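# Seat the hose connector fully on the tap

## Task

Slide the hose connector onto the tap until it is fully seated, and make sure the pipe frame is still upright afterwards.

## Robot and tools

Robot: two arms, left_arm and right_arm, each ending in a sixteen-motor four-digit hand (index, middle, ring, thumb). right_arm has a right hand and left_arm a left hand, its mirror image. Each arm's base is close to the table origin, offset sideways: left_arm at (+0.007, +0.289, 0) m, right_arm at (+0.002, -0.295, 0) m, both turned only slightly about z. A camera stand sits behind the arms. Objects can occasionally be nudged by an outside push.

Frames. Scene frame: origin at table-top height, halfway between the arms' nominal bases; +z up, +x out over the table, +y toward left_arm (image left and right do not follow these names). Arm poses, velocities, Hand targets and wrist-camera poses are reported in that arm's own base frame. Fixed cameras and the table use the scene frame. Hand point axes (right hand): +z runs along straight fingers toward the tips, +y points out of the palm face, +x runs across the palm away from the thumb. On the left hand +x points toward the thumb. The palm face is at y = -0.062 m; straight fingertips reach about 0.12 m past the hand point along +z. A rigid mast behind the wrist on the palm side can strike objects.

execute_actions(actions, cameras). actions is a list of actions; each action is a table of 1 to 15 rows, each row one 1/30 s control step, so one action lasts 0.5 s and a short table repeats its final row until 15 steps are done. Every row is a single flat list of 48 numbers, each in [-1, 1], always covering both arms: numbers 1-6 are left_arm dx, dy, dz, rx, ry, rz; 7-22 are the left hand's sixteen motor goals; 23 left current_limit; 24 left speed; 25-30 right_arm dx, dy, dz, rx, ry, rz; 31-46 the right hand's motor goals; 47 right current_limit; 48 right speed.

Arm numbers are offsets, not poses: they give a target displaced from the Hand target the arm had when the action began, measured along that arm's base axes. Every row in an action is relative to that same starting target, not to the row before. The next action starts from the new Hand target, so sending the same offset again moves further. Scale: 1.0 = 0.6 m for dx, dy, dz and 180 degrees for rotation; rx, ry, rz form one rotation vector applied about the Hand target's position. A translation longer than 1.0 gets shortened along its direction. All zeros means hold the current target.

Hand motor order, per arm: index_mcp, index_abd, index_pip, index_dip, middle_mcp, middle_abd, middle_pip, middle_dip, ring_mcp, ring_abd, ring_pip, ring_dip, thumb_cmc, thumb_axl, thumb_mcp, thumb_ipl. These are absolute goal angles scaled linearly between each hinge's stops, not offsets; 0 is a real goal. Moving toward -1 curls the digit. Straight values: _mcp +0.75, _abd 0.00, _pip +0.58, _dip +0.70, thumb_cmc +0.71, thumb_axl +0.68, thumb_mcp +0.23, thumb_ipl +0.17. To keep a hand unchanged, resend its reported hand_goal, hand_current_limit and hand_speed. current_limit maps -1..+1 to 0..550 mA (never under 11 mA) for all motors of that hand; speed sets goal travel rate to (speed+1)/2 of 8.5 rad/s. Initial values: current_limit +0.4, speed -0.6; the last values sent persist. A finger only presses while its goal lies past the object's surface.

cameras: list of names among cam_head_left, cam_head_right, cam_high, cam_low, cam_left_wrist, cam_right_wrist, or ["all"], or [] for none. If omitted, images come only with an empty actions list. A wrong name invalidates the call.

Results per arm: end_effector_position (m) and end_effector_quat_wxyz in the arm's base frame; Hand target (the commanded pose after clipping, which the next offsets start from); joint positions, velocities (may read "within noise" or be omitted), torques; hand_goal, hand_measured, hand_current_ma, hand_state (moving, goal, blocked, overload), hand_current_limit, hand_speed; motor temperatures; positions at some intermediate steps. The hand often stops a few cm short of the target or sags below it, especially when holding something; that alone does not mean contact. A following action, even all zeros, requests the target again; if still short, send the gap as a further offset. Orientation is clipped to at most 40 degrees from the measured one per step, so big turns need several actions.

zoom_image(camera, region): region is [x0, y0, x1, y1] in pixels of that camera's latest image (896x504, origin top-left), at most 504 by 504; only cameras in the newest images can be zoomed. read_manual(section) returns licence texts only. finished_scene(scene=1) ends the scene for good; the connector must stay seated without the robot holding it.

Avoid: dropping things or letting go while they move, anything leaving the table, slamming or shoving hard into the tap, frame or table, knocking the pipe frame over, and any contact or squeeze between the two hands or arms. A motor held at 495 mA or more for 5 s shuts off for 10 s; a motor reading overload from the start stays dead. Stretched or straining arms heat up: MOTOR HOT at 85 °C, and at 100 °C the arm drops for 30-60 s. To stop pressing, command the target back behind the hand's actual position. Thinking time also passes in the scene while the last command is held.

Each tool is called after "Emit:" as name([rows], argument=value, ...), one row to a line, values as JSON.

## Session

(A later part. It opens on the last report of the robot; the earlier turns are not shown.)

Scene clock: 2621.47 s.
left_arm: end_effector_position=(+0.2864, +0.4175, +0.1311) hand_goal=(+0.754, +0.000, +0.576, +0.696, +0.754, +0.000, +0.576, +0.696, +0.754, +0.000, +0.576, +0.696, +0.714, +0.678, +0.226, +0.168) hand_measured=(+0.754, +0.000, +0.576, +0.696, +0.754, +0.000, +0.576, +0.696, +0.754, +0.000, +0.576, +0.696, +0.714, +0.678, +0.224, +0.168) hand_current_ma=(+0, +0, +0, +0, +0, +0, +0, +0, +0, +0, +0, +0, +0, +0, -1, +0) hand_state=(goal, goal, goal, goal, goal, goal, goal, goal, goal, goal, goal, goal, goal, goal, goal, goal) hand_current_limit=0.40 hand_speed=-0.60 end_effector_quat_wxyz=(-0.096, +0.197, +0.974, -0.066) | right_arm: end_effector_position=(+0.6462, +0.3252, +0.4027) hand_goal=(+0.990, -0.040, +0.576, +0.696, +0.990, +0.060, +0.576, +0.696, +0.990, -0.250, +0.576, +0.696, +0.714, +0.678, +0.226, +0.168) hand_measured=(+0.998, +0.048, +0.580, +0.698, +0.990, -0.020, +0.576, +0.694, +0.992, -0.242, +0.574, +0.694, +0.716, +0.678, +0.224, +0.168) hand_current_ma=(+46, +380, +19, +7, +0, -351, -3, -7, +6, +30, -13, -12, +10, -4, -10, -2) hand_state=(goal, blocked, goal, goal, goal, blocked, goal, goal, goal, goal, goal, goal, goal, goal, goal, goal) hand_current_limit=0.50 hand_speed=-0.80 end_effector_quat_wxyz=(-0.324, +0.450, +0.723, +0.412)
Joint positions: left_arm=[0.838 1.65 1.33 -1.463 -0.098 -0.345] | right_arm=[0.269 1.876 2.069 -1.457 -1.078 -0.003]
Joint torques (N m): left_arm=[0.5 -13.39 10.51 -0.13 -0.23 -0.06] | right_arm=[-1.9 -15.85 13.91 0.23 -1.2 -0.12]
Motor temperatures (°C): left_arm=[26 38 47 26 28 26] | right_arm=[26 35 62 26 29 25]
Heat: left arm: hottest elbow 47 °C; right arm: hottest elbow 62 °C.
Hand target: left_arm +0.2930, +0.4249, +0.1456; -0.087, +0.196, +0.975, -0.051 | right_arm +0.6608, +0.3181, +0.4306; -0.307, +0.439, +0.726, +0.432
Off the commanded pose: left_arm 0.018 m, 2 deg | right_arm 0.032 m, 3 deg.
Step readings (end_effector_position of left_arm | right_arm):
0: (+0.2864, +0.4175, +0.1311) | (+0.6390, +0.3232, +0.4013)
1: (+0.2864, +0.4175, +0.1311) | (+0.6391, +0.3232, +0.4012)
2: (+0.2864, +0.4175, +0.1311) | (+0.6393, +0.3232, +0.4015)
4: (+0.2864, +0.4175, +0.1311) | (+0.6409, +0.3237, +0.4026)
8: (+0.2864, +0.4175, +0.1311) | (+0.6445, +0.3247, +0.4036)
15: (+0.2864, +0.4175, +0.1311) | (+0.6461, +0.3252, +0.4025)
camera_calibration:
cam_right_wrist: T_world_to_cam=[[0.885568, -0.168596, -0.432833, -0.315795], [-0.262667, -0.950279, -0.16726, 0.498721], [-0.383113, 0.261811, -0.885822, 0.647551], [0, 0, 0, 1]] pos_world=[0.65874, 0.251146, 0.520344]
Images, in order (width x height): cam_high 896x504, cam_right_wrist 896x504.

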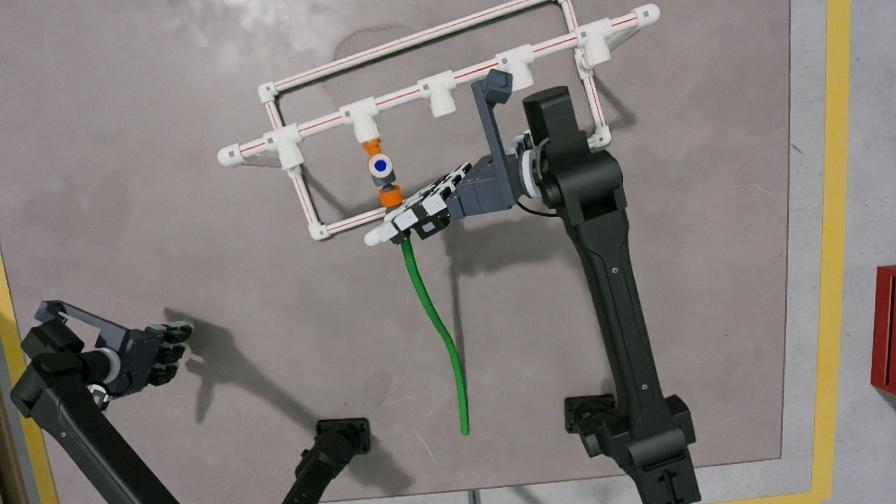

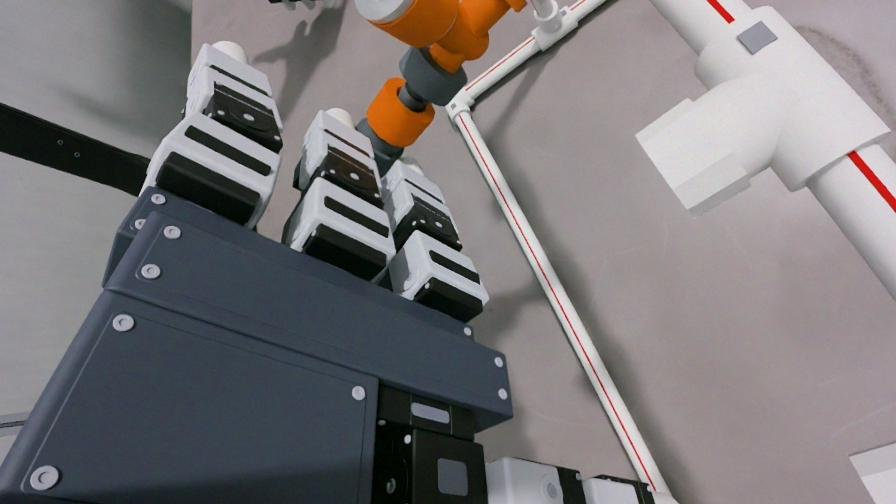

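Emit:
execute_actions([
  [[0,0,0,0,0,0,0.754,0,0.576,0.696,0.754,0,0.576,0.696,0.754,0,0.576,0.696,0.714,0.678,0.226,0.168,0.4,-0.6,0.006,-0.016,-0.002,0,0,0,0.99,-0.04,0.576,0.696,0.99,0.06,0.576,0.696,0.99,-0.25,0.576,0.696,0.714,0.678,0.226,0.168,0.5,-0.8]],
], cameras=["cam_head_left","cam_high","cam_right_wrist"])

Emit:
zoom_image(camera="cam_head_left", region=[380, 90, 460, 190])

Emit:
zoom_image(camera="cam_high", region=[360, 150, 430, 240])

Emit:
zoom_image(camera="cam_right_wrist", region=[340, 20, 500, 180])

Scene clock: 2657.73 s.
left_arm: end_effector_position=(+0.2864, +0.4175, +0.1311) hand_goal=(+0.754, +0.000, +0.576, +0.696, +0.754, +0.000, +0.576, +0.696, +0.754, +0.000, +0.576, +0.696, +0.714, +0.678, +0.226, +0.168) hand_measured=(+0.754, +0.000, +0.576, +0.696, +0.754, +0.000, +0.576, +0.696, +0.754, +0.000, +0.576, +0.696, +0.714, +0.678, +0.224, +0.168) hand_current_ma=(+0, +0, +0, +0, +0, +0, +0, +0, +0, +0, +0, +0, +0, +0, -1, +0) hand_state=(goal, goal, goal, goal, goal, goal, goal, goal, goal, goal, goal, goal, goal, goal, goal, goal) hand_current_limit=0.40 hand_speed=-0.60 end_effector_quat_wxyz=(-0.096, +0.197, +0.974, -0.066) | right_arm: end_effector_position=(+0.6485, +0.3194, +0.4034) hand_goal=(+0.990, -0.040, +0.576, +0.696, +0.990, +0.060, +0.576, +0.696, +0.990, -0.250, +0.576, +0.696, +0.714, +0.678, +0.226, +0.168) hand_measured=(+0.990, +0.048, +0.576, +0.698, +0.990, -0.020, +0.576, +0.694, +0.992, -0.242, +0.574, +0.694, +0.716, +0.678, +0.224, +0.168) hand_current_ma=(-2, +380, +3, +7, +0, -351, -3, -7, +6, +30, -13, -12, +10, -4, -10, -2) hand_state=(goal, blocked, goal, goal, goal, blocked, goal, goal, goal, goal, goal, goal, goal, goal, goal, goal) hand_current_limit=0.50 hand_speed=-0.80 end_effector_quat_wxyz=(-0.325, +0.447, +0.724, +0.413)
Joint positions: left_arm=[0.838 1.65 1.33 -1.463 -0.098 -0.345] | right_arm=[0.257 1.887 2.087 -1.492 -1.086 -0.037]
Joint torques (N m): left_arm=[0.56 -13.57 10.48 -0.14 -0.25 -0.05] | right_arm=[-2.26 -15.56 13.76 0.16 -1.13 -0.1]
Motor temperatures (°C): left_arm=[26 38 47 26 28 26] | right_arm=[26 36 65 26 30 25]
Heat: left arm: hottest elbow 47 °C; right arm: hottest elbow 65 °C.
Hand target: left_arm +0.2930, +0.4249, +0.1456; -0.087, +0.196, +0.975, -0.051 | right_arm +0.6644, +0.3084, +0.4297; -0.306, +0.439, +0.726, +0.432
Off the commanded pose: left_arm 0.018 m, 2 deg | right_arm 0.032 m, 3 deg.
Step readings (end_effector_position of left_arm | right_arm):
0: (+0.2864, +0.4175, +0.1311) | (+0.6461, +0.3252, +0.4028)
1: (+0.2864, +0.4175, +0.1311) | (+0.6461, +0.3252, +0.4029)
2: (+0.2864, +0.4175, +0.1311) | (+0.6460, +0.3250, +0.4028)
4: (+0.2864, +0.4175, +0.1311) | (+0.6462, +0.3244, +0.4032)
8: (+0.2864, +0.4175, +0.1311) | (+0.6475, +0.3212, +0.4030)
15: (+0.2864, +0.4175, +0.1311) | (+0.6485, +0.3193, +0.4032)
camera_calibration:
cam_right_wrist: T_world_to_cam=[[0.88725, -0.162069, -0.43188, -0.322045], [-0.256857, -0.951253, -0.170712, 0.491775], [-0.38316, 0.262396, -0.885628, 0.650362], [0, 0, 0, 1]] pos_world=[0.661243, 0.244956, 0.520846]
Images, in order (width x height): cam_head_left 896x504, cam_high 896x504, cam_right_wrist 896x504.

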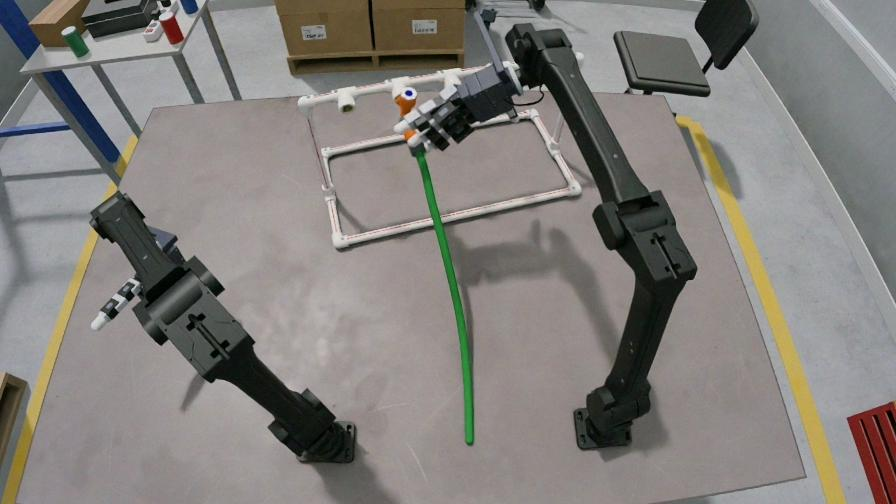

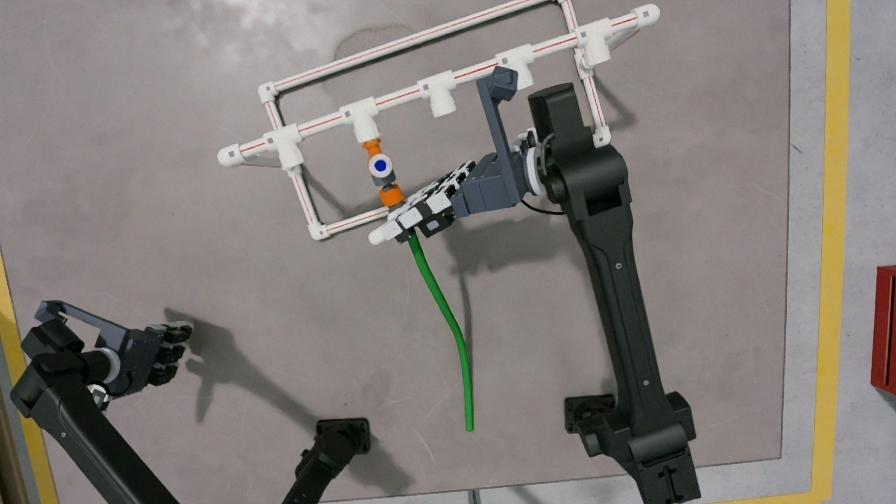

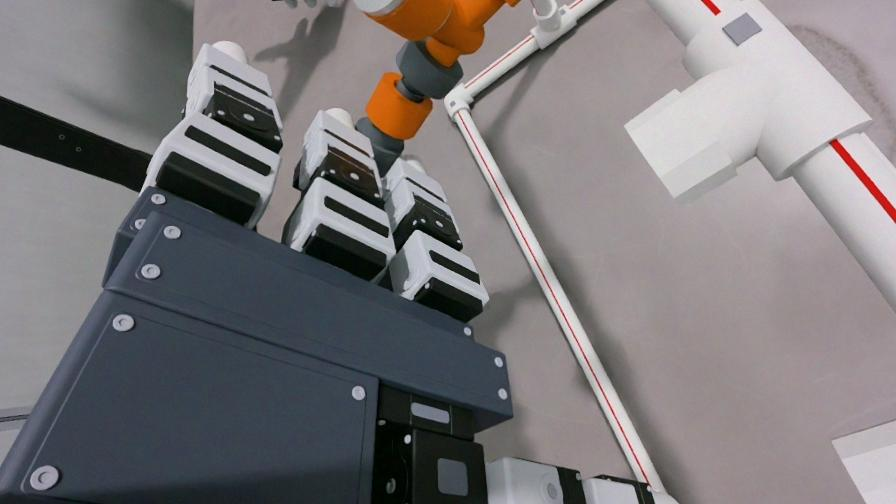

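Scaled by 5.040.

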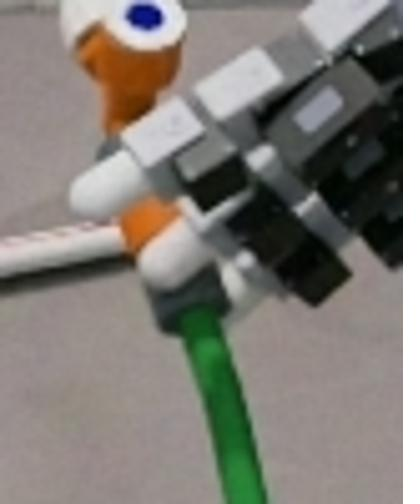

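Scaled by 5.600.

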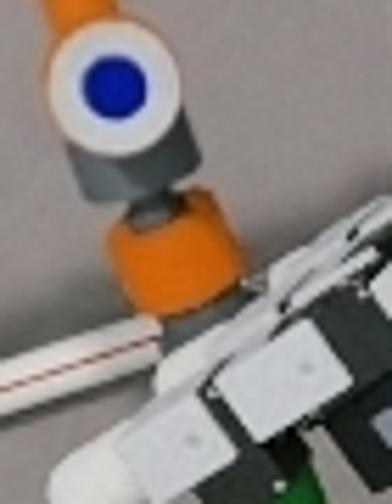

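Scaled by 3.150.

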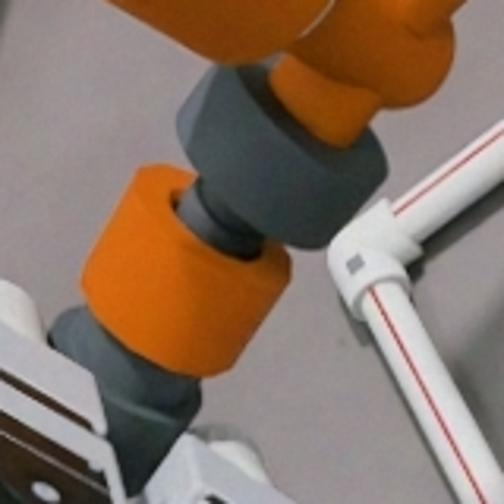

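Emit:
execute_actions([
  [[0,0,0,0,0,0,0.754,0,0.576,0.696,0.754,0,0.576,0.696,0.754,0,0.576,0.696,0.714,0.678,0.226,0.168,0.4,-0.6,0.0135,0.001,0.0045,0,0,0,0.99,-0.04,0.576,0.696,0.99,0.06,0.576,0.696,0.99,-0.25,0.576,0.696,0.714,0.678,0.226,0.168,0.5,-0.8]],
], cameras=["cam_high","cam_right_wrist"])

Emit:
zoom_image(camera="cam_high", region=[360, 150, 430, 240])

Emit:
zoom_image(camera="cam_right_wrist", region=[340, 20, 500, 180])

Scene clock: 2670.37 s.
left_arm: end_effector_position=(+0.2864, +0.4175, +0.1311) hand_goal=(+0.754, +0.000, +0.576, +0.696, +0.754, +0.000, +0.576, +0.696, +0.754, +0.000, +0.576, +0.696, +0.714, +0.678, +0.226, +0.168) hand_measured=(+0.754, +0.000, +0.576, +0.696, +0.754, +0.000, +0.576, +0.696, +0.754, +0.000, +0.576, +0.696, +0.714, +0.678, +0.224, +0.168) hand_current_ma=(+0, +0, +0, +0, +0, +0, +0, +0, +0, +0, +0, +0, +0, +0, -1, +0) hand_state=(goal, goal, goal, goal, goal, goal, goal, goal, goal, goal, goal, goal, goal, goal, goal, goal) hand_current_limit=0.40 hand_speed=-0.60 end_effector_quat_wxyz=(-0.096, +0.197, +0.974, -0.066) | right_arm: end_effector_position=(+0.6537, +0.3209, +0.4032) hand_goal=(+0.990, -0.040, +0.576, +0.696, +0.990, +0.060, +0.576, +0.696, +0.990, -0.250, +0.576, +0.696, +0.714, +0.678, +0.226, +0.168) hand_measured=(+0.998, +0.048, +0.580, +0.698, +1.000, -0.016, +0.592, +0.704, +0.992, -0.242, +0.574, +0.694, +0.716, +0.678, +0.224, +0.168) hand_current_ma=(+46, +380, +19, +7, +49, -333, +82, +43, +6, +30, -13, -12, +10, -4, -10, -2) hand_state=(goal, blocked, goal, goal, goal, blocked, goal, goal, goal, goal, goal, goal, goal, goal, goal, goal) hand_current_limit=0.50 hand_speed=-0.80 end_effector_quat_wxyz=(-0.329, +0.450, +0.723, +0.409)
Joint positions: left_arm=[0.838 1.65 1.33 -1.463 -0.098 -0.345] | right_arm=[0.257 1.915 2.133 -1.526 -1.087 -0.04]
Joint torques (N m): left_arm=[0.79 -13.22 10.61 -0.12 -0.23 -0.03] | right_arm=[-2.43 -15.74 14.2 0.34 -1.13 -0.11]
Motor temperatures (°C): left_arm=[26 38 48 26 28 26] | right_arm=[26 36 67 26 30 25]
Heat: left arm: hottest elbow 48 °C; right arm: hottest elbow 67 °C.
Hand target: left_arm +0.2930, +0.4249, +0.1456; -0.087, +0.196, +0.975, -0.051 | right_arm +0.6724, +0.3090, +0.4323; -0.306, +0.439, +0.726, +0.432
Off the commanded pose: left_arm 0.018 m, 2 deg | right_arm 0.037 m, 4 deg.
Step readings (end_effector_position of left_arm | right_arm):
0: (+0.2864, +0.4175, +0.1311) | (+0.6485, +0.3194, +0.4034)
1: (+0.2864, +0.4175, +0.1311) | (+0.6485, +0.3194, +0.4034)
2: (+0.2864, +0.4175, +0.1311) | (+0.6487, +0.3195, +0.4036)
4: (+0.2864, +0.4175, +0.1311) | (+0.6501, +0.3199, +0.4043)
8: (+0.2864, +0.4175, +0.1311) | (+0.6527, +0.3205, +0.4036)
15: (+0.2864, +0.4175, +0.1311) | (+0.6536, +0.3208, +0.4034)
camera_calibration:
cam_right_wrist: T_world_to_cam=[[0.881669, -0.162144, -0.443135, -0.318313], [-0.257707, -0.952143, -0.164348, 0.492814], [-0.39528, 0.259099, -0.881261, 0.659036], [0, 0, 0, 1]] pos_world=[0.668152, 0.246861, 0.52072]
Images, in order (width x height): cam_high 896x504, cam_right_wrist 896x504.

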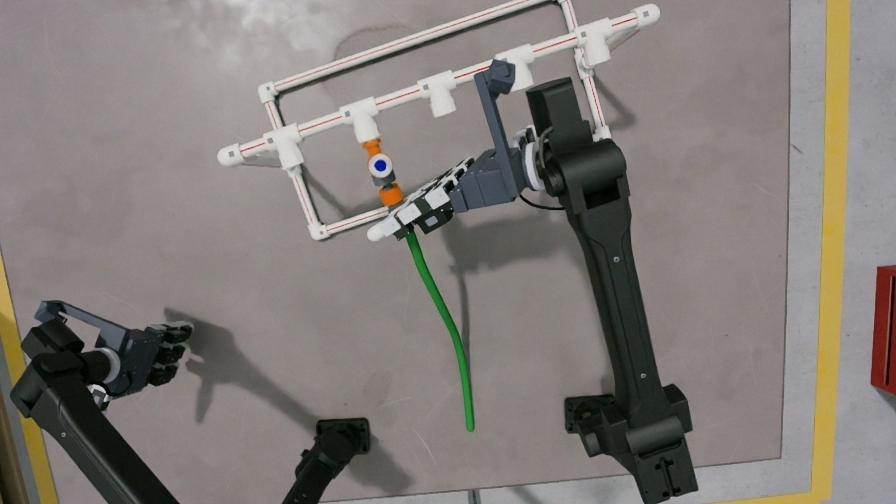

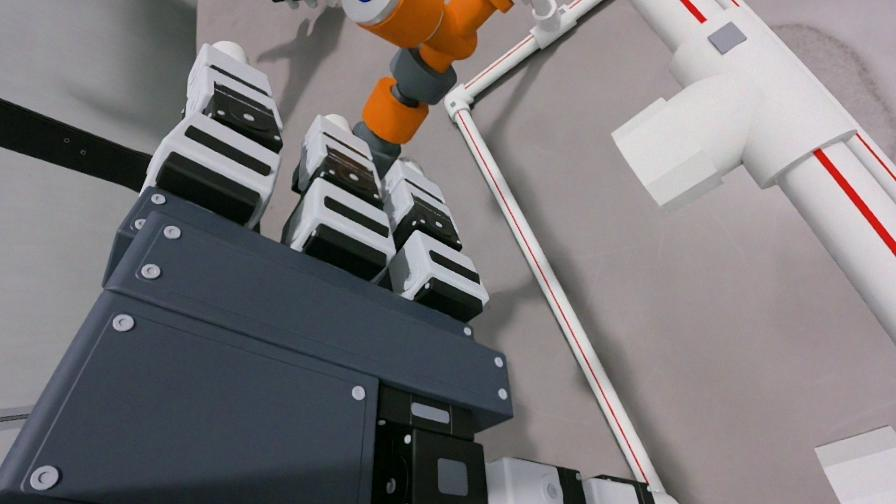

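Scaled by 5.600.

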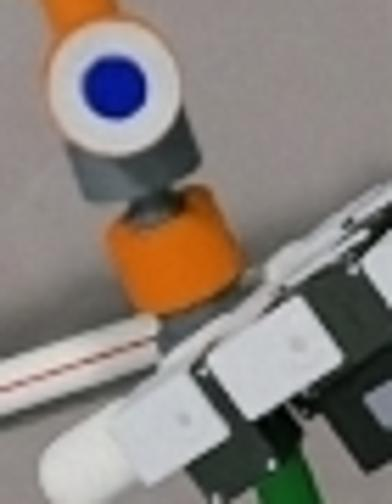

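Scaled by 3.150.

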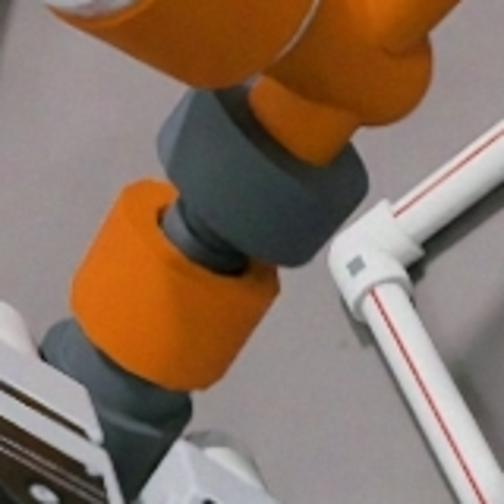

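Emit:
execute_actions([
  [[0,0,0,0,0,0,0.754,0,0.576,0.696,0.754,0,0.576,0.696,0.754,0,0.576,0.696,0.714,0.678,0.226,0.168,0.4,-0.6,0.012,0.003,0.006,0,0,0,0.99,-0.05,0.576,0.696,0.99,0.07,0.576,0.696,0.99,-0.25,0.576,0.696,0.714,0.678,0.226,0.168,0.55,-0.8]],
], cameras=["cam_high","cam_low","cam_right_wrist"])

Emit:
zoom_image(camera="cam_high", region=[360, 150, 430, 240])

Emit:
zoom_image(camera="cam_right_wrist", region=[340, 20, 500, 180])

Scene clock: 2717.17 s.
left_arm: end_effector_position=(+0.2864, +0.4175, +0.1311) hand_goal=(+0.754, +0.000, +0.576, +0.696, +0.754, +0.000, +0.576, +0.696, +0.754, +0.000, +0.576, +0.696, +0.714, +0.678, +0.226, +0.168) hand_measured=(+0.754, +0.000, +0.576, +0.696, +0.754, +0.000, +0.576, +0.696, +0.754, +0.000, +0.576, +0.696, +0.714, +0.678, +0.224, +0.168) hand_current_ma=(+0, +0, +0, +0, +0, +0, +0, +0, +0, +0, +0, +0, +0, +0, -1, +0) hand_state=(goal, goal, goal, goal, goal, goal, goal, goal, goal, goal, goal, goal, goal, goal, goal, goal) hand_current_limit=0.40 hand_speed=-0.60 end_effector_quat_wxyz=(-0.096, +0.197, +0.974, -0.066) | right_arm: end_effector_position=(+0.6615, +0.3229, +0.4041) hand_goal=(+0.990, -0.050, +0.576, +0.696, +0.990, +0.070, +0.576, +0.696, +0.990, -0.250, +0.576, +0.696, +0.714, +0.678, +0.226, +0.168) hand_measured=(+1.000, +0.048, +0.584, +0.698, +1.000, -0.014, +0.596, +0.706, +0.992, -0.242, +0.574, +0.694, +0.716, +0.678, +0.224, +0.168) hand_current_ma=(+48, +424, +34, +12, +49, -367, +94, +50, +6, +30, -13, -12, +10, -4, -10, -2) hand_state=(goal, blocked, goal, goal, goal, blocked, goal, goal, goal, goal, goal, goal, goal, goal, goal, goal) hand_current_limit=0.55 hand_speed=-0.80 end_effector_quat_wxyz=(-0.330, +0.451, +0.722, +0.407)
Joint positions: left_arm=[0.838 1.65 1.33 -1.463 -0.098 -0.345] | right_arm=[0.257 1.947 2.186 -1.553 -1.086 -0.041]
Joint torques (N m): left_arm=[0.56 -13.1 10.44 -0.16 -0.24 -0.03] | right_arm=[-2.43 -16.03 14.31 0.47 -1.16 -0.11]
Motor temperatures (°C): left_arm=[26 38 48 26 28 26] | right_arm=[26 36 69 26 30 25]
Heat: left arm: hottest elbow 48 °C; right arm: hottest elbow 69 °C.
Hand target: left_arm +0.2930, +0.4249, +0.1456; -0.087, +0.196, +0.975, -0.051 | right_arm +0.6797, +0.3109, +0.4359; -0.306, +0.439, +0.726, +0.432
Off the commanded pose: left_arm 0.018 m, 2 deg | right_arm 0.039 m, 4 deg.
Step readings (end_effector_position of left_arm | right_arm):
0: (+0.2864, +0.4175, +0.1311) | (+0.6537, +0.3210, +0.4034)
1: (+0.2864, +0.4175, +0.1311) | (+0.6538, +0.3210, +0.4032)
2: (+0.2864, +0.4175, +0.1311) | (+0.6541, +0.3211, +0.4035)
4: (+0.2864, +0.4175, +0.1311) | (+0.6553, +0.3213, +0.4041)
8: (+0.2864, +0.4175, +0.1311) | (+0.6593, +0.3224, +0.4047)
15: (+0.2864, +0.4175, +0.1311) | (+0.6613, +0.3229, +0.4042)
camera_calibration:
cam_right_wrist: T_world_to_cam=[[0.87976, -0.163126, -0.446557, -0.321498], [-0.25851, -0.952436, -0.161366, 0.496368], [-0.398994, 0.257402, -0.880084, 0.664917], [0, 0, 0, 1]] pos_world=[0.676454, 0.249162, 0.521712]
Images, in order (width x height): cam_high 896x504, cam_low 896x504, cam_right_wrist 896x504.

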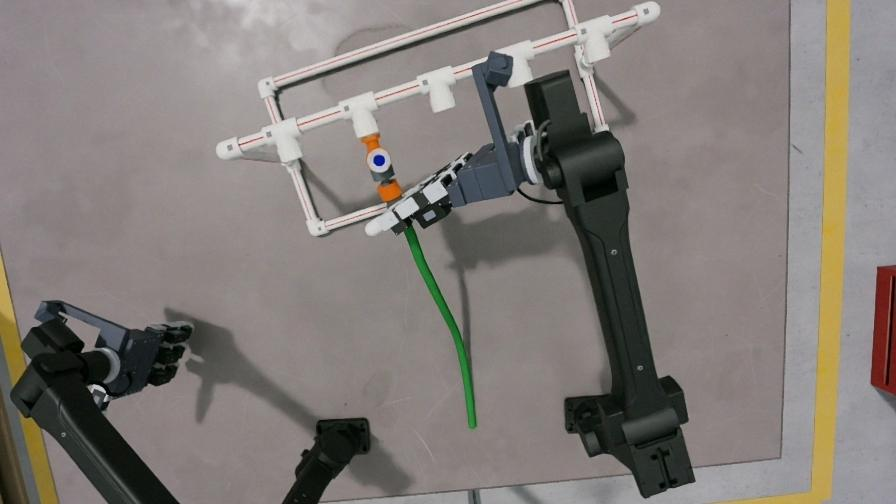

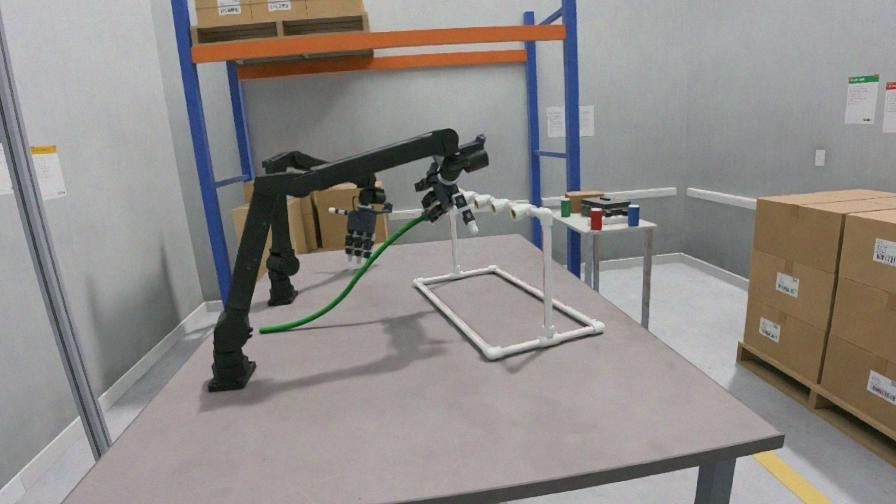

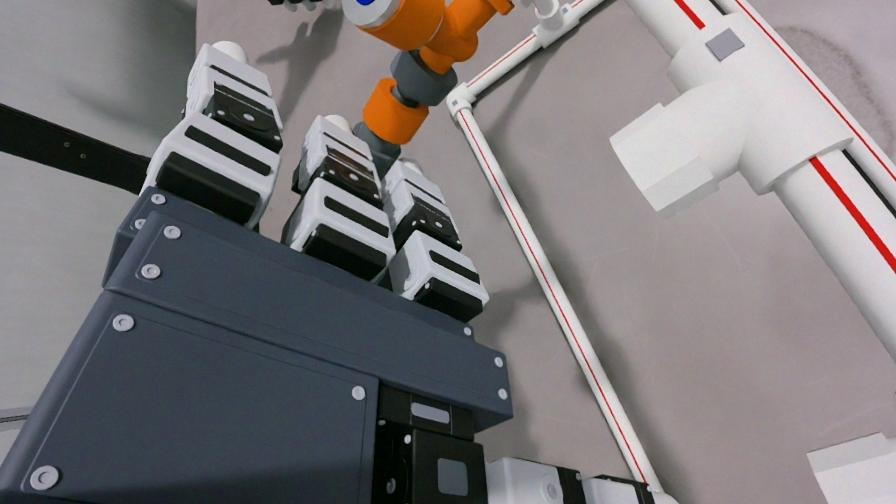

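Scaled by 5.600.

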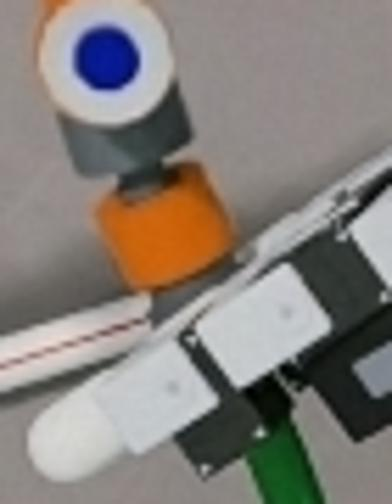

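Scaled by 3.150.

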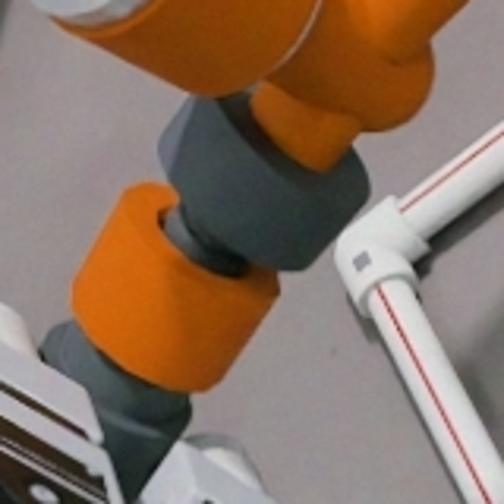

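Emit:
zoom_image(camera="cam_low", region=[410, 170, 510, 250])

Emit:
zoom_image(camera="cam_right_wrist", region=[350, 40, 470, 160])

Scaled by 5.040.

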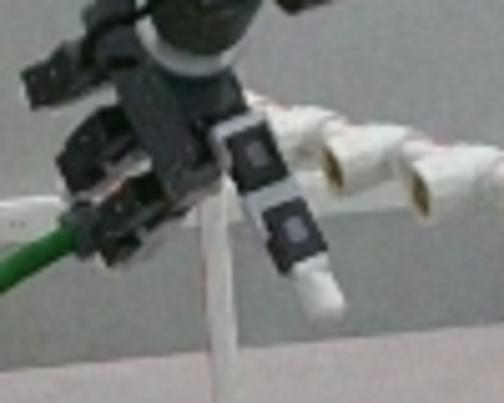

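Scaled by 4.200.

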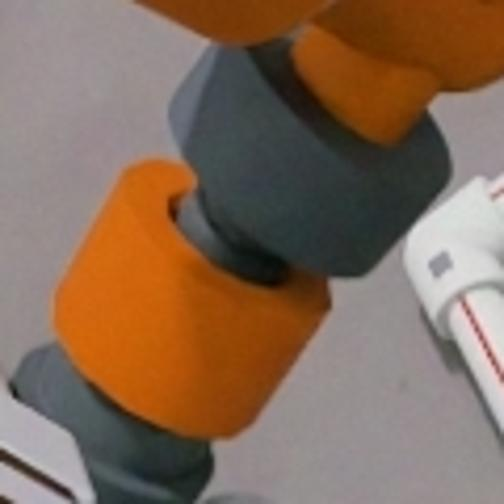

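Emit:
zoom_image(camera="cam_high", region=[210, 80, 450, 250])

Emit:
execute_actions(actions=[], cameras=["cam_head_left", "cam_head_right"])

Emit:
zoom_image(camera="cam_head_left", region=[290, 60, 450, 200])

Emit:
zoom_image(camera="cam_head_right", region=[290, 60, 450, 200])

Scaled by 2.100.

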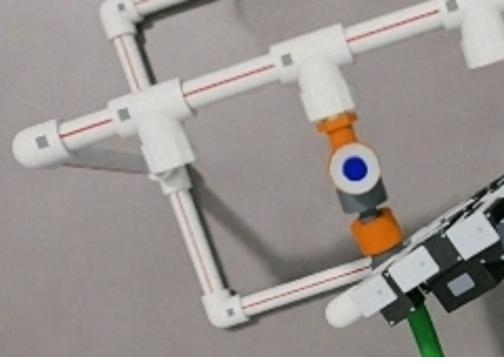

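Scene clock: 2946.73 s.
left_arm: end_effector_position=(+0.2864, +0.4175, +0.1311) hand_goal=(+0.754, +0.000, +0.576, +0.696, +0.754, +0.000, +0.576, +0.696, +0.754, +0.000, +0.576, +0.696, +0.714, +0.678, +0.226, +0.168) hand_measured=(+0.754, +0.000, +0.576, +0.696, +0.754, +0.000, +0.576, +0.696, +0.754, +0.000, +0.576, +0.696, +0.714, +0.678, +0.224, +0.168) hand_current_ma=(+0, +0, +0, +0, +0, +0, +0, +0, +0, +0, +0, +0, +0, +0, -1, +0) hand_state=(goal, goal, goal, goal, goal, goal, goal, goal, goal, goal, goal, goal, goal, goal, goal, goal) hand_current_limit=0.40 hand_speed=-0.60 end_effector_quat_wxyz=(-0.096, +0.197, +0.974, -0.066) | right_arm: end_effector_position=(+0.6615, +0.3229, +0.4041) hand_goal=(+0.990, -0.050, +0.576, +0.696, +0.990, +0.070, +0.576, +0.696, +0.990, -0.250, +0.576, +0.696, +0.714, +0.678, +0.226, +0.168) hand_measured=(+1.000, +0.048, +0.584, +0.698, +1.000, -0.014, +0.596, +0.706, +0.992, -0.242, +0.574, +0.694, +0.716, +0.678, +0.224, +0.168) hand_current_ma=(+48, +424, +34, +12, +49, -367, +94, +50, +6, +30, -13, -12, +10, -4, -10, -2) hand_state=(goal, blocked, goal, goal, goal, blocked, goal, goal, goal, goal, goal, goal, goal, goal, goal, goal) hand_current_limit=0.55 hand_speed=-0.80 end_effector_quat_wxyz=(-0.330, +0.451, +0.722, +0.407)
Joint positions: left_arm=[0.838 1.65 1.33 -1.463 -0.098 -0.345] | right_arm=[0.257 1.947 2.186 -1.553 -1.086 -0.041]
Joint velocities: within noise
Joint torques (N m): left_arm=[0.67 -12.86 10.59 -0.14 -0.24 -0.05] | right_arm=[-2.37 -16.26 14.28 0.43 -1.16 -0.11]
Motor temperatures (°C): left_arm=[26 38 48 26 28 26] | right_arm=[26 37 66 26 31 25]
Heat: left arm: hottest elbow 48 °C; right arm: hottest elbow 66 °C.
Hand target: left_arm +0.2930, +0.4249, +0.1456; -0.087, +0.196, +0.975, -0.051 | right_arm +0.6797, +0.3109, +0.4359; -0.306, +0.439, +0.726, +0.432
Off the commanded pose: left_arm 0.018 m, 2 deg | right_arm 0.039 m, 4 deg.
Images, in order (width x height): cam_head_left 896x504, cam_head_right 896x504.

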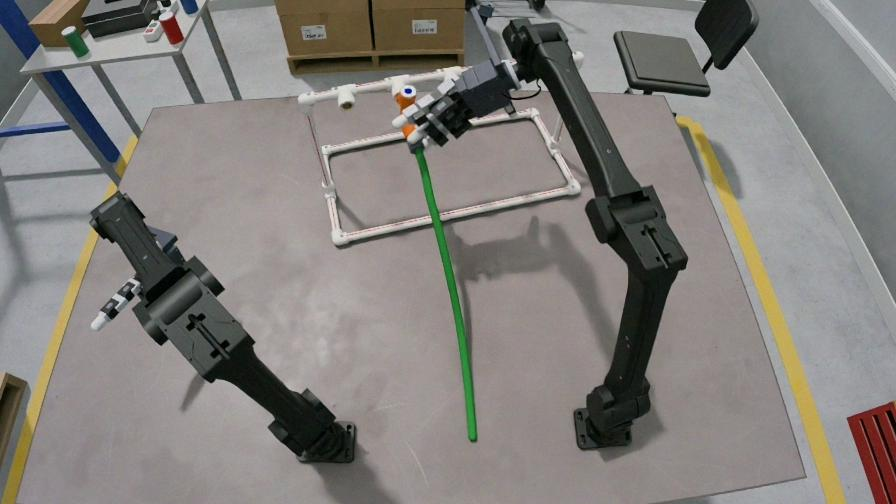

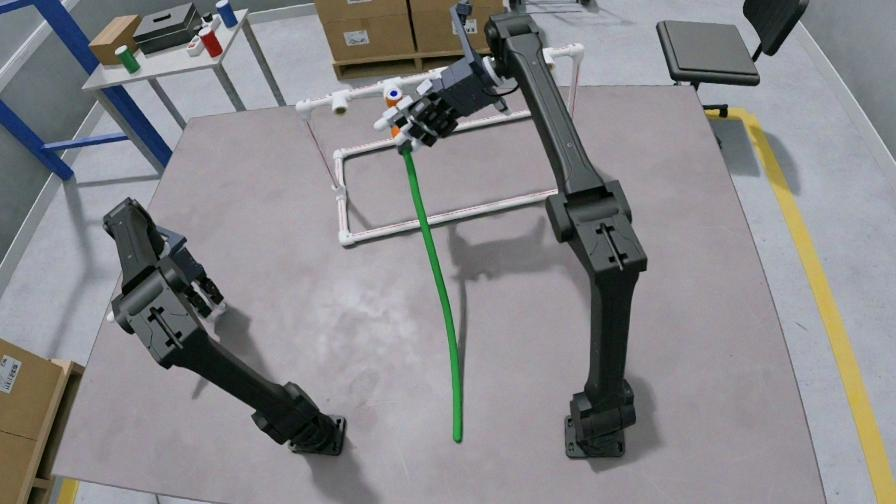

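Scaled by 3.150.

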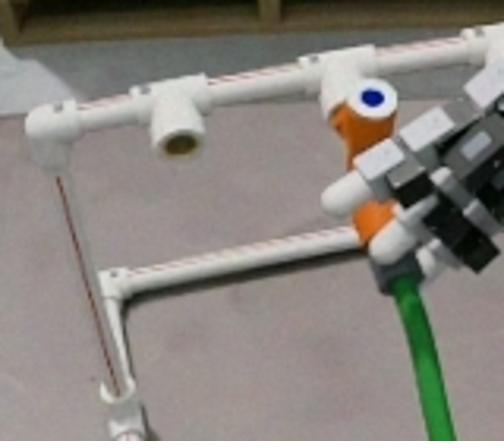

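Scaled by 3.150.

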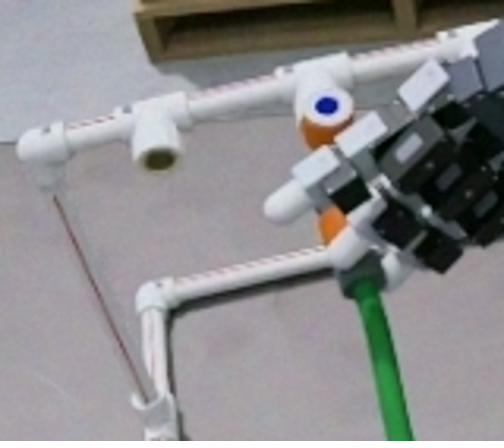

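Emit:
execute_actions([
  [[0,0,0.15,0,0,0,0.754,0,0.576,0.696,0.754,0,0.576,0.696,0.754,0,0.576,0.696,0.714,0.678,0.226,0.168,0.4,-0.6,-0.01,-0.002,-0.004,0,0,0,0.99,-0.04,0.576,0.696,0.99,0.06,0.576,0.696,0.99,-0.25,0.576,0.696,0.714,0.678,0.226,0.168,0.5,-0.8]],
  [[0.0893,-0.115,0.0833,0.0398,-0.066,-0.0748,0.754,0,0.576,0.696,0.754,0,0.576,0.696,0.754,0,0.576,0.696,0.714,0.678,0.226,0.168,0.4,-0.6,0,0,0,0,0,0,0.99,-0.04,0.576,0.696,0.99,0.06,0.576,0.696,0.99,-0.25,0.576,0.696,0.714,0.678,0.226,0.168,0.5,-0.8]],
  [[0.0893,-0.115,0.0833,0.0398,-0.066,-0.0748,0.754,0,0.576,0.696,0.754,0,0.576,0.696,0.754,0,0.576,0.696,0.714,0.678,0.226,0.168,0.4,-0.6,0,0,0,0,0,0,0.99,-0.04,0.576,0.696,0.99,0.06,0.576,0.696,0.99,-0.25,0.576,0.696,0.714,0.678,0.226,0.168,0.5,-0.8]],
], cameras=["cam_head_left","cam_high","cam_right_wrist"])

Scene clock: 3068.93 s.
left_arm: end_effector_position=(+0.3970, +0.2856, +0.3400) hand_goal=(+0.754, +0.000, +0.576, +0.696, +0.754, +0.000, +0.576, +0.696, +0.754, +0.000, +0.576, +0.696, +0.714, +0.678, +0.226, +0.168) hand_measured=(+0.754, +0.000, +0.576, +0.696, +0.754, +0.000, +0.576, +0.696, +0.754, +0.000, +0.576, +0.696, +0.714, +0.678, +0.224, +0.168) hand_current_ma=(+0, +0, +0, +0, +0, +0, +0, +0, +0, +0, +0, +0, +0, +0, -1, +0) hand_state=(goal, goal, goal, goal, goal, goal, goal, goal, goal, goal, goal, goal, goal, goal, goal, goal) hand_current_limit=0.40 hand_speed=-0.60 end_effector_quat_wxyz=(+0.082, +0.402, +0.903, +0.130) | right_arm: end_effector_position=(+0.6615, +0.3231, +0.4044) hand_goal=(+0.990, -0.040, +0.576, +0.696, +0.990, +0.060, +0.576, +0.696, +0.990, -0.250, +0.576, +0.696, +0.714, +0.678, +0.226, +0.168) hand_measured=(+1.000, +0.048, +0.584, +0.698, +1.000, -0.014, +0.596, +0.706, +0.992, -0.242, +0.574, +0.694, +0.716, +0.678, +0.224, +0.168) hand_current_ma=(+48, +380, +34, +12, +49, -323, +94, +50, +6, +30, -13, -12, +10, -4, -10, -2) hand_state=(goal, blocked, goal, goal, goal, blocked, goal, goal, goal, goal, goal, goal, goal, goal, goal, goal) hand_current_limit=0.50 hand_speed=-0.80 end_effector_quat_wxyz=(-0.330, +0.450, +0.723, +0.407)
Joint positions: left_arm=[0.541 1.225 1.334 -1.372 -0.015 -0.189] | right_arm=[0.257 1.947 2.186 -1.553 -1.086 -0.044]
Joint torques (N m): left_arm=[1.2 -7.82 9.01 1.48 -0.2 0.14] | right_arm=[-2.37 -17.38 12.15 0.72 -1.15 -0.12]
Motor temperatures (°C): left_arm=[26 38 48 26 28 26] | right_arm=[26 37 67 26 31 25]
Heat: left arm: hottest elbow 48 °C; right arm: hottest elbow 67 °C.
Hand target: left_arm +0.4001, +0.2869, +0.3354; +0.080, +0.409, +0.899, +0.132 | right_arm +0.6737, +0.3097, +0.4335; -0.306, +0.439, +0.726, +0.432
Off the commanded pose: left_arm 0.006 m, 1 deg | right_arm 0.034 m, 4 deg.
Step readings (end_effector_position of left_arm | right_arm):
0: (+0.2864, +0.4175, +0.1311) | (+0.6615, +0.3229, +0.4041)
1: (+0.2863, +0.4174, +0.1310) | (+0.6615, +0.3229, +0.4041)
2: (+0.2848, +0.4157, +0.1318) | (+0.6615, +0.3229, +0.4041)
4: (+0.2795, +0.4098, +0.1378) | (+0.6615, +0.3230, +0.4042)
8: (+0.2771, +0.4072, +0.1712) | (+0.6615, +0.3230, +0.4043)
15: (+0.2832, +0.4140, +0.2170) | (+0.6615, +0.3231, +0.4044)
16: (+0.2835, +0.4139, +0.2177) | (+0.6615, +0.3231, +0.4044)
17: (+0.2869, +0.4128, +0.2191) | (+0.6615, +0.3231, +0.4044)
19: (+0.2978, +0.4072, +0.2237) | (+0.6615, +0.3231, +0.4044)
23: (+0.3278, +0.3739, +0.2580) | (+0.6615, +0.3231, +0.4044)
30: (+0.3426, +0.3513, +0.2998) | (+0.6615, +0.3231, +0.4044)
31: (+0.3432, +0.3516, +0.2990) | (+0.6615, +0.3231, +0.4044)
32: (+0.3462, +0.3512, +0.2973) | (+0.6615, +0.3231, +0.4044)
34: (+0.3568, +0.3431, +0.2951) | (+0.6615, +0.3231, +0.4044)
38: (+0.3842, +0.3035, +0.3085) | (+0.6615, +0.3231, +0.4044)
45: (+0.3954, +0.2847, +0.3406) | (+0.6615, +0.3231, +0.4044)
camera_calibration:
cam_right_wrist: T_world_to_cam=[[0.881169, -0.161714, -0.444286, -0.323659], [-0.256755, -0.952726, -0.162453, 0.495915], [-0.397012, 0.257221, -0.881033, 0.664279], [0, 0, 0, 1]] pos_world=[0.676253, 0.249265, 0.522018]
Images, in order (width x height): cam_head_left 896x504, cam_high 896x504, cam_right_wrist 896x504.

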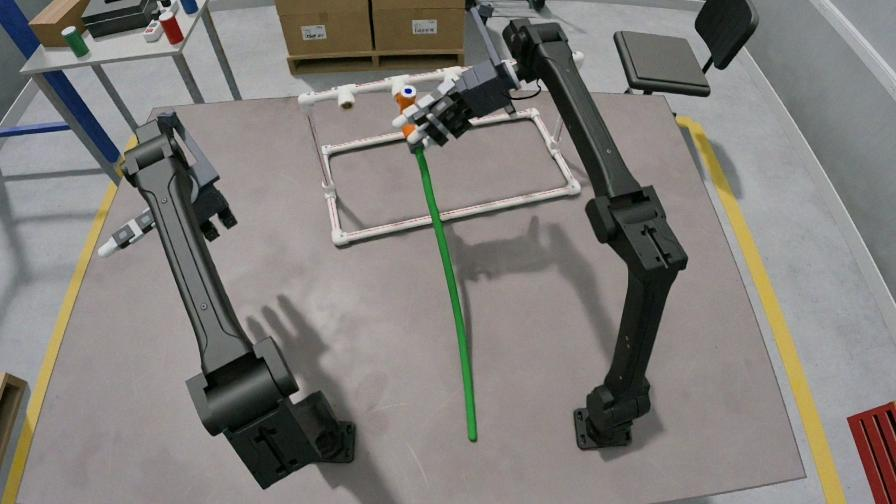

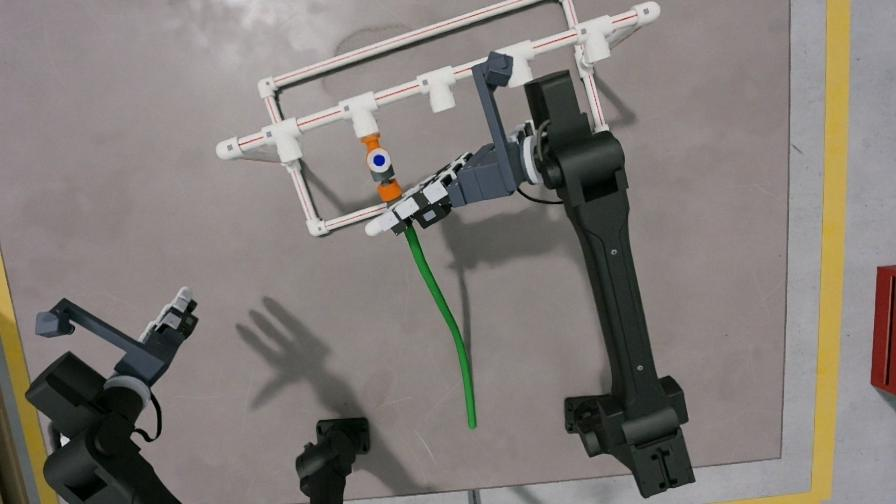

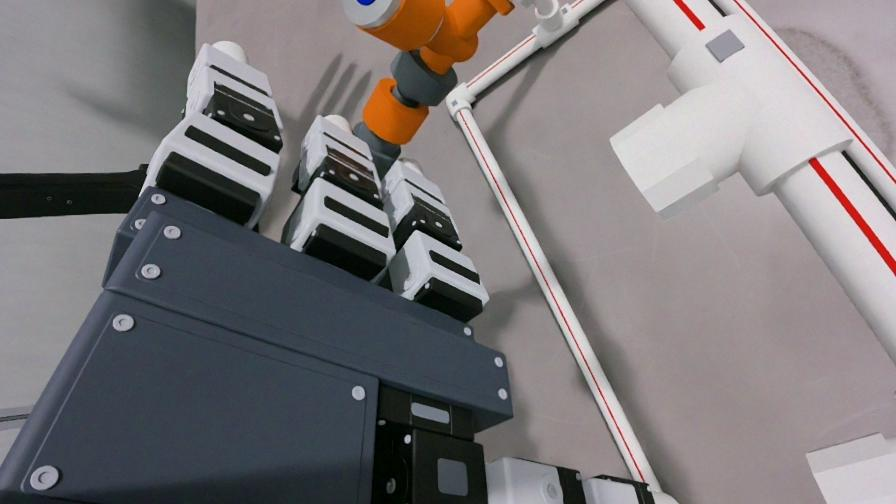

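Emit:
execute_actions([
  [[0.0893,-0.115,0.0833,0.0398,-0.066,-0.0748,0.754,0,0.576,0.696,0.754,0,0.576,0.696,0.754,0,0.576,0.696,0.714,0.678,0.226,0.168,0.4,-0.6,0,0,0,0,0,0,0.99,-0.04,0.576,0.696,0.99,0.06,0.576,0.696,0.99,-0.25,0.576,0.696,0.714,0.678,0.226,0.168,0.5,-0.8]],
  [[0.0893,-0.115,0.0833,0.0398,-0.066,-0.0748,0.754,0,0.576,0.696,0.754,0,0.576,0.696,0.754,0,0.576,0.696,0.714,0.678,0.226,0.168,0.4,-0.6,0,0,0,0,0,0,0.99,-0.04,0.576,0.696,0.99,0.06,0.576,0.696,0.99,-0.25,0.576,0.696,0.714,0.678,0.226,0.168,0.5,-0.8]],
  [[0.0893,-0.115,0.0833,0,0,0,0.754,0,0.576,0.696,0.754,0,0.576,0.696,0.754,0,0.576,0.696,0.714,0.678,0.226,0.168,0.4,-0.6,0,0,0,0,0,0,0.99,-0.04,0.576,0.696,0.99,0.06,0.576,0.696,0.99,-0.25,0.576,0.696,0.714,0.678,0.226,0.168,0.5,-0.8]],
], cameras=["cam_head_left","cam_high","cam_low"])

Scene clock: 3082.37 s.
left_arm: end_effector_position=(+0.5540, +0.0733, +0.4415) hand_goal=(+0.754, +0.000, +0.576, +0.696, +0.754, +0.000, +0.576, +0.696, +0.754, +0.000, +0.576, +0.696, +0.714, +0.678, +0.226, +0.168) hand_measured=(+0.758, +0.000, +0.576, +0.696, +0.758, +0.000, +0.576, +0.696, +0.758, +0.000, +0.576, +0.696, +0.718, +0.678, +0.224, +0.168) hand_current_ma=(+2, +0, +0, +0, +2, +0, +0, +0, +1, +0, +0, +0, +2, +0, -1, +0) hand_state=(goal, goal, goal, goal, goal, goal, goal, goal, goal, goal, goal, goal, goal, goal, goal, goal) hand_current_limit=0.40 hand_speed=-0.60 end_effector_quat_wxyz=(+0.216, +0.596, +0.721, +0.280) | right_arm: end_effector_position=(+0.6615, +0.3231, +0.4044) hand_goal=(+0.990, -0.040, +0.576, +0.696, +0.990, +0.060, +0.576, +0.696, +0.990, -0.250, +0.576, +0.696, +0.714, +0.678, +0.226, +0.168) hand_measured=(+1.000, +0.048, +0.584, +0.698, +1.000, -0.014, +0.596, +0.706, +0.992, -0.242, +0.574, +0.694, +0.716, +0.678, +0.224, +0.168) hand_current_ma=(+48, +380, +34, +12, +49, -323, +94, +50, +6, +30, -13, -12, +10, -4, -10, -2) hand_state=(goal, blocked, goal, goal, goal, blocked, goal, goal, goal, goal, goal, goal, goal, goal, goal, goal) hand_current_limit=0.50 hand_speed=-0.80 end_effector_quat_wxyz=(-0.330, +0.450, +0.723, +0.407)
Joint positions: left_arm=[0.038 1.228 1.389 -1.018 -0.121 -0.107] | right_arm=[0.257 1.947 2.186 -1.553 -1.086 -0.044]
Joint torques (N m): left_arm=[1.38 -8.76 16.72 1.57 -0.31 -0.15] | right_arm=[-2.37 -17.32 12.15 0.7 -1.15 -0.13]
Motor temperatures (°C): left_arm=[26 37 47 26 28 26] | right_arm=[26 37 66 26 31 25]
Heat: left arm: hottest elbow 47 °C; right arm: hottest elbow 66 °C.
Hand target: left_arm +0.5609, +0.0798, +0.4853; +0.239, +0.577, +0.722, +0.299 | right_arm +0.6737, +0.3097, +0.4335; -0.306, +0.439, +0.726, +0.432
Off the commanded pose: left_arm 0.045 m, 4 deg | right_arm 0.034 m, 4 deg.
Step readings (end_effector_position of left_arm | right_arm):
0: (+0.3971, +0.2856, +0.3401) | (+0.6615, +0.3231, +0.4044)
1: (+0.3974, +0.2855, +0.3401) | (+0.6615, +0.3231, +0.4044)
2: (+0.4010, +0.2838, +0.3410) | (+0.6615, +0.3231, +0.4044)
4: (+0.4122, +0.2747, +0.3449) | (+0.6615, +0.3231, +0.4044)
8: (+0.4387, +0.2330, +0.3648) | (+0.6615, +0.3231, +0.4044)
15: (+0.4489, +0.2172, +0.3879) | (+0.6615, +0.3231, +0.4044)
16: (+0.4496, +0.2171, +0.3881) | (+0.6615, +0.3231, +0.4044)
17: (+0.4527, +0.2159, +0.3901) | (+0.6615, +0.3231, +0.4044)
19: (+0.4648, +0.2061, +0.3972) | (+0.6615, +0.3231, +0.4044)
23: (+0.4918, +0.1643, +0.4175) | (+0.6615, +0.3231, +0.4044)
30: (+0.5034, +0.1484, +0.4326) | (+0.6615, +0.3231, +0.4044)
31: (+0.5036, +0.1485, +0.4330) | (+0.6615, +0.3231, +0.4044)
32: (+0.5039, +0.1488, +0.4324) | (+0.6615, +0.3231, +0.4044)
34: (+0.5090, +0.1396, +0.4312) | (+0.6615, +0.3231, +0.4044)
38: (+0.5381, +0.0879, +0.4320) | (+0.6615, +0.3231, +0.4044)
45: (+0.5550, +0.0710, +0.4355) | (+0.6615, +0.3231, +0.4044)
Images, in order (width x height): cam_head_left 896x504, cam_high 896x504, cam_low 896x504.

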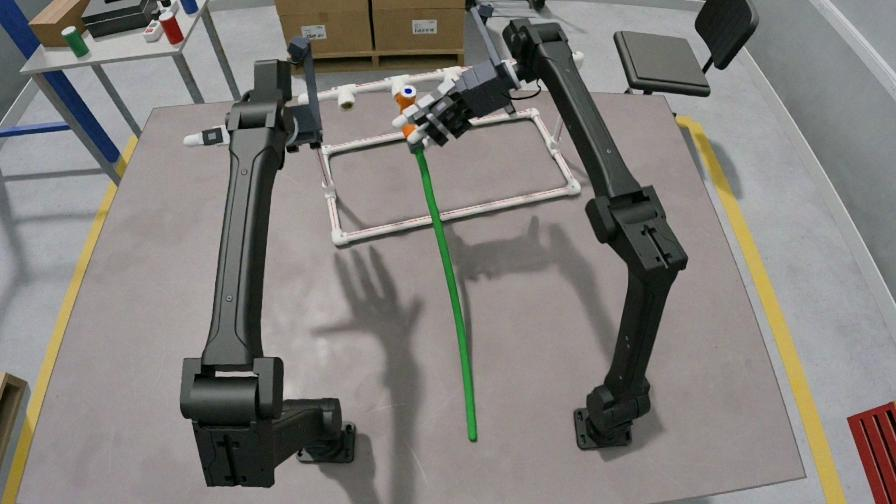

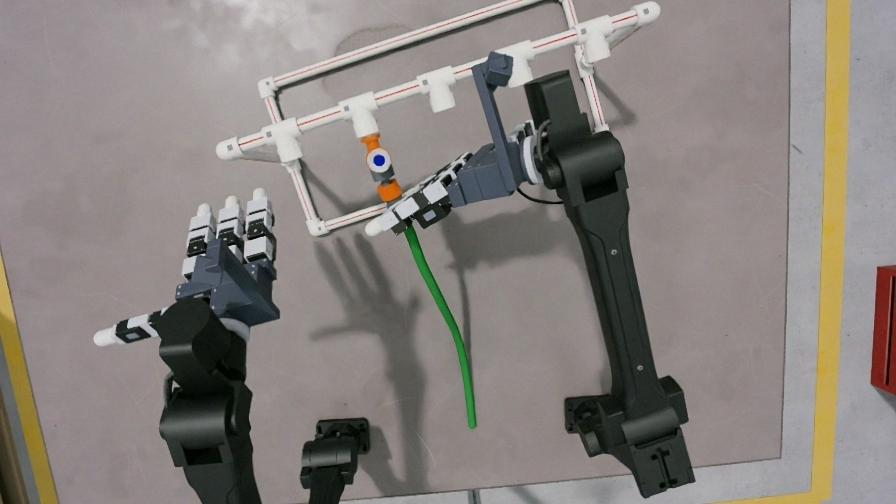

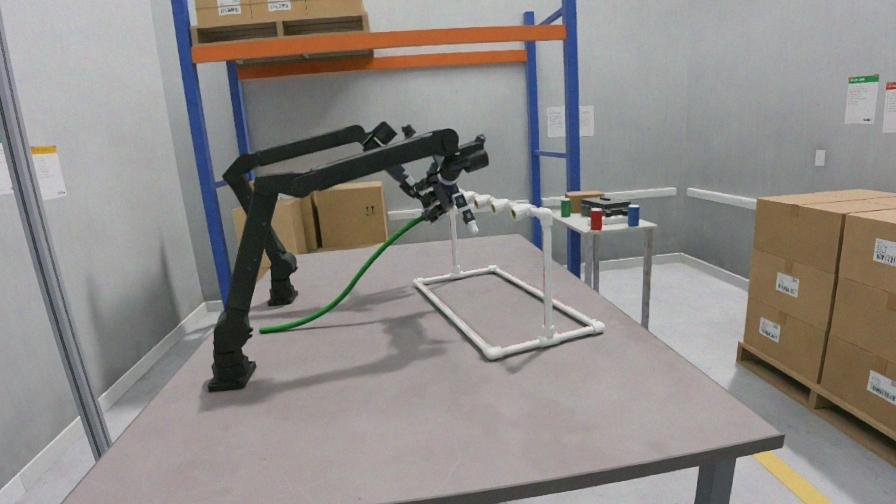

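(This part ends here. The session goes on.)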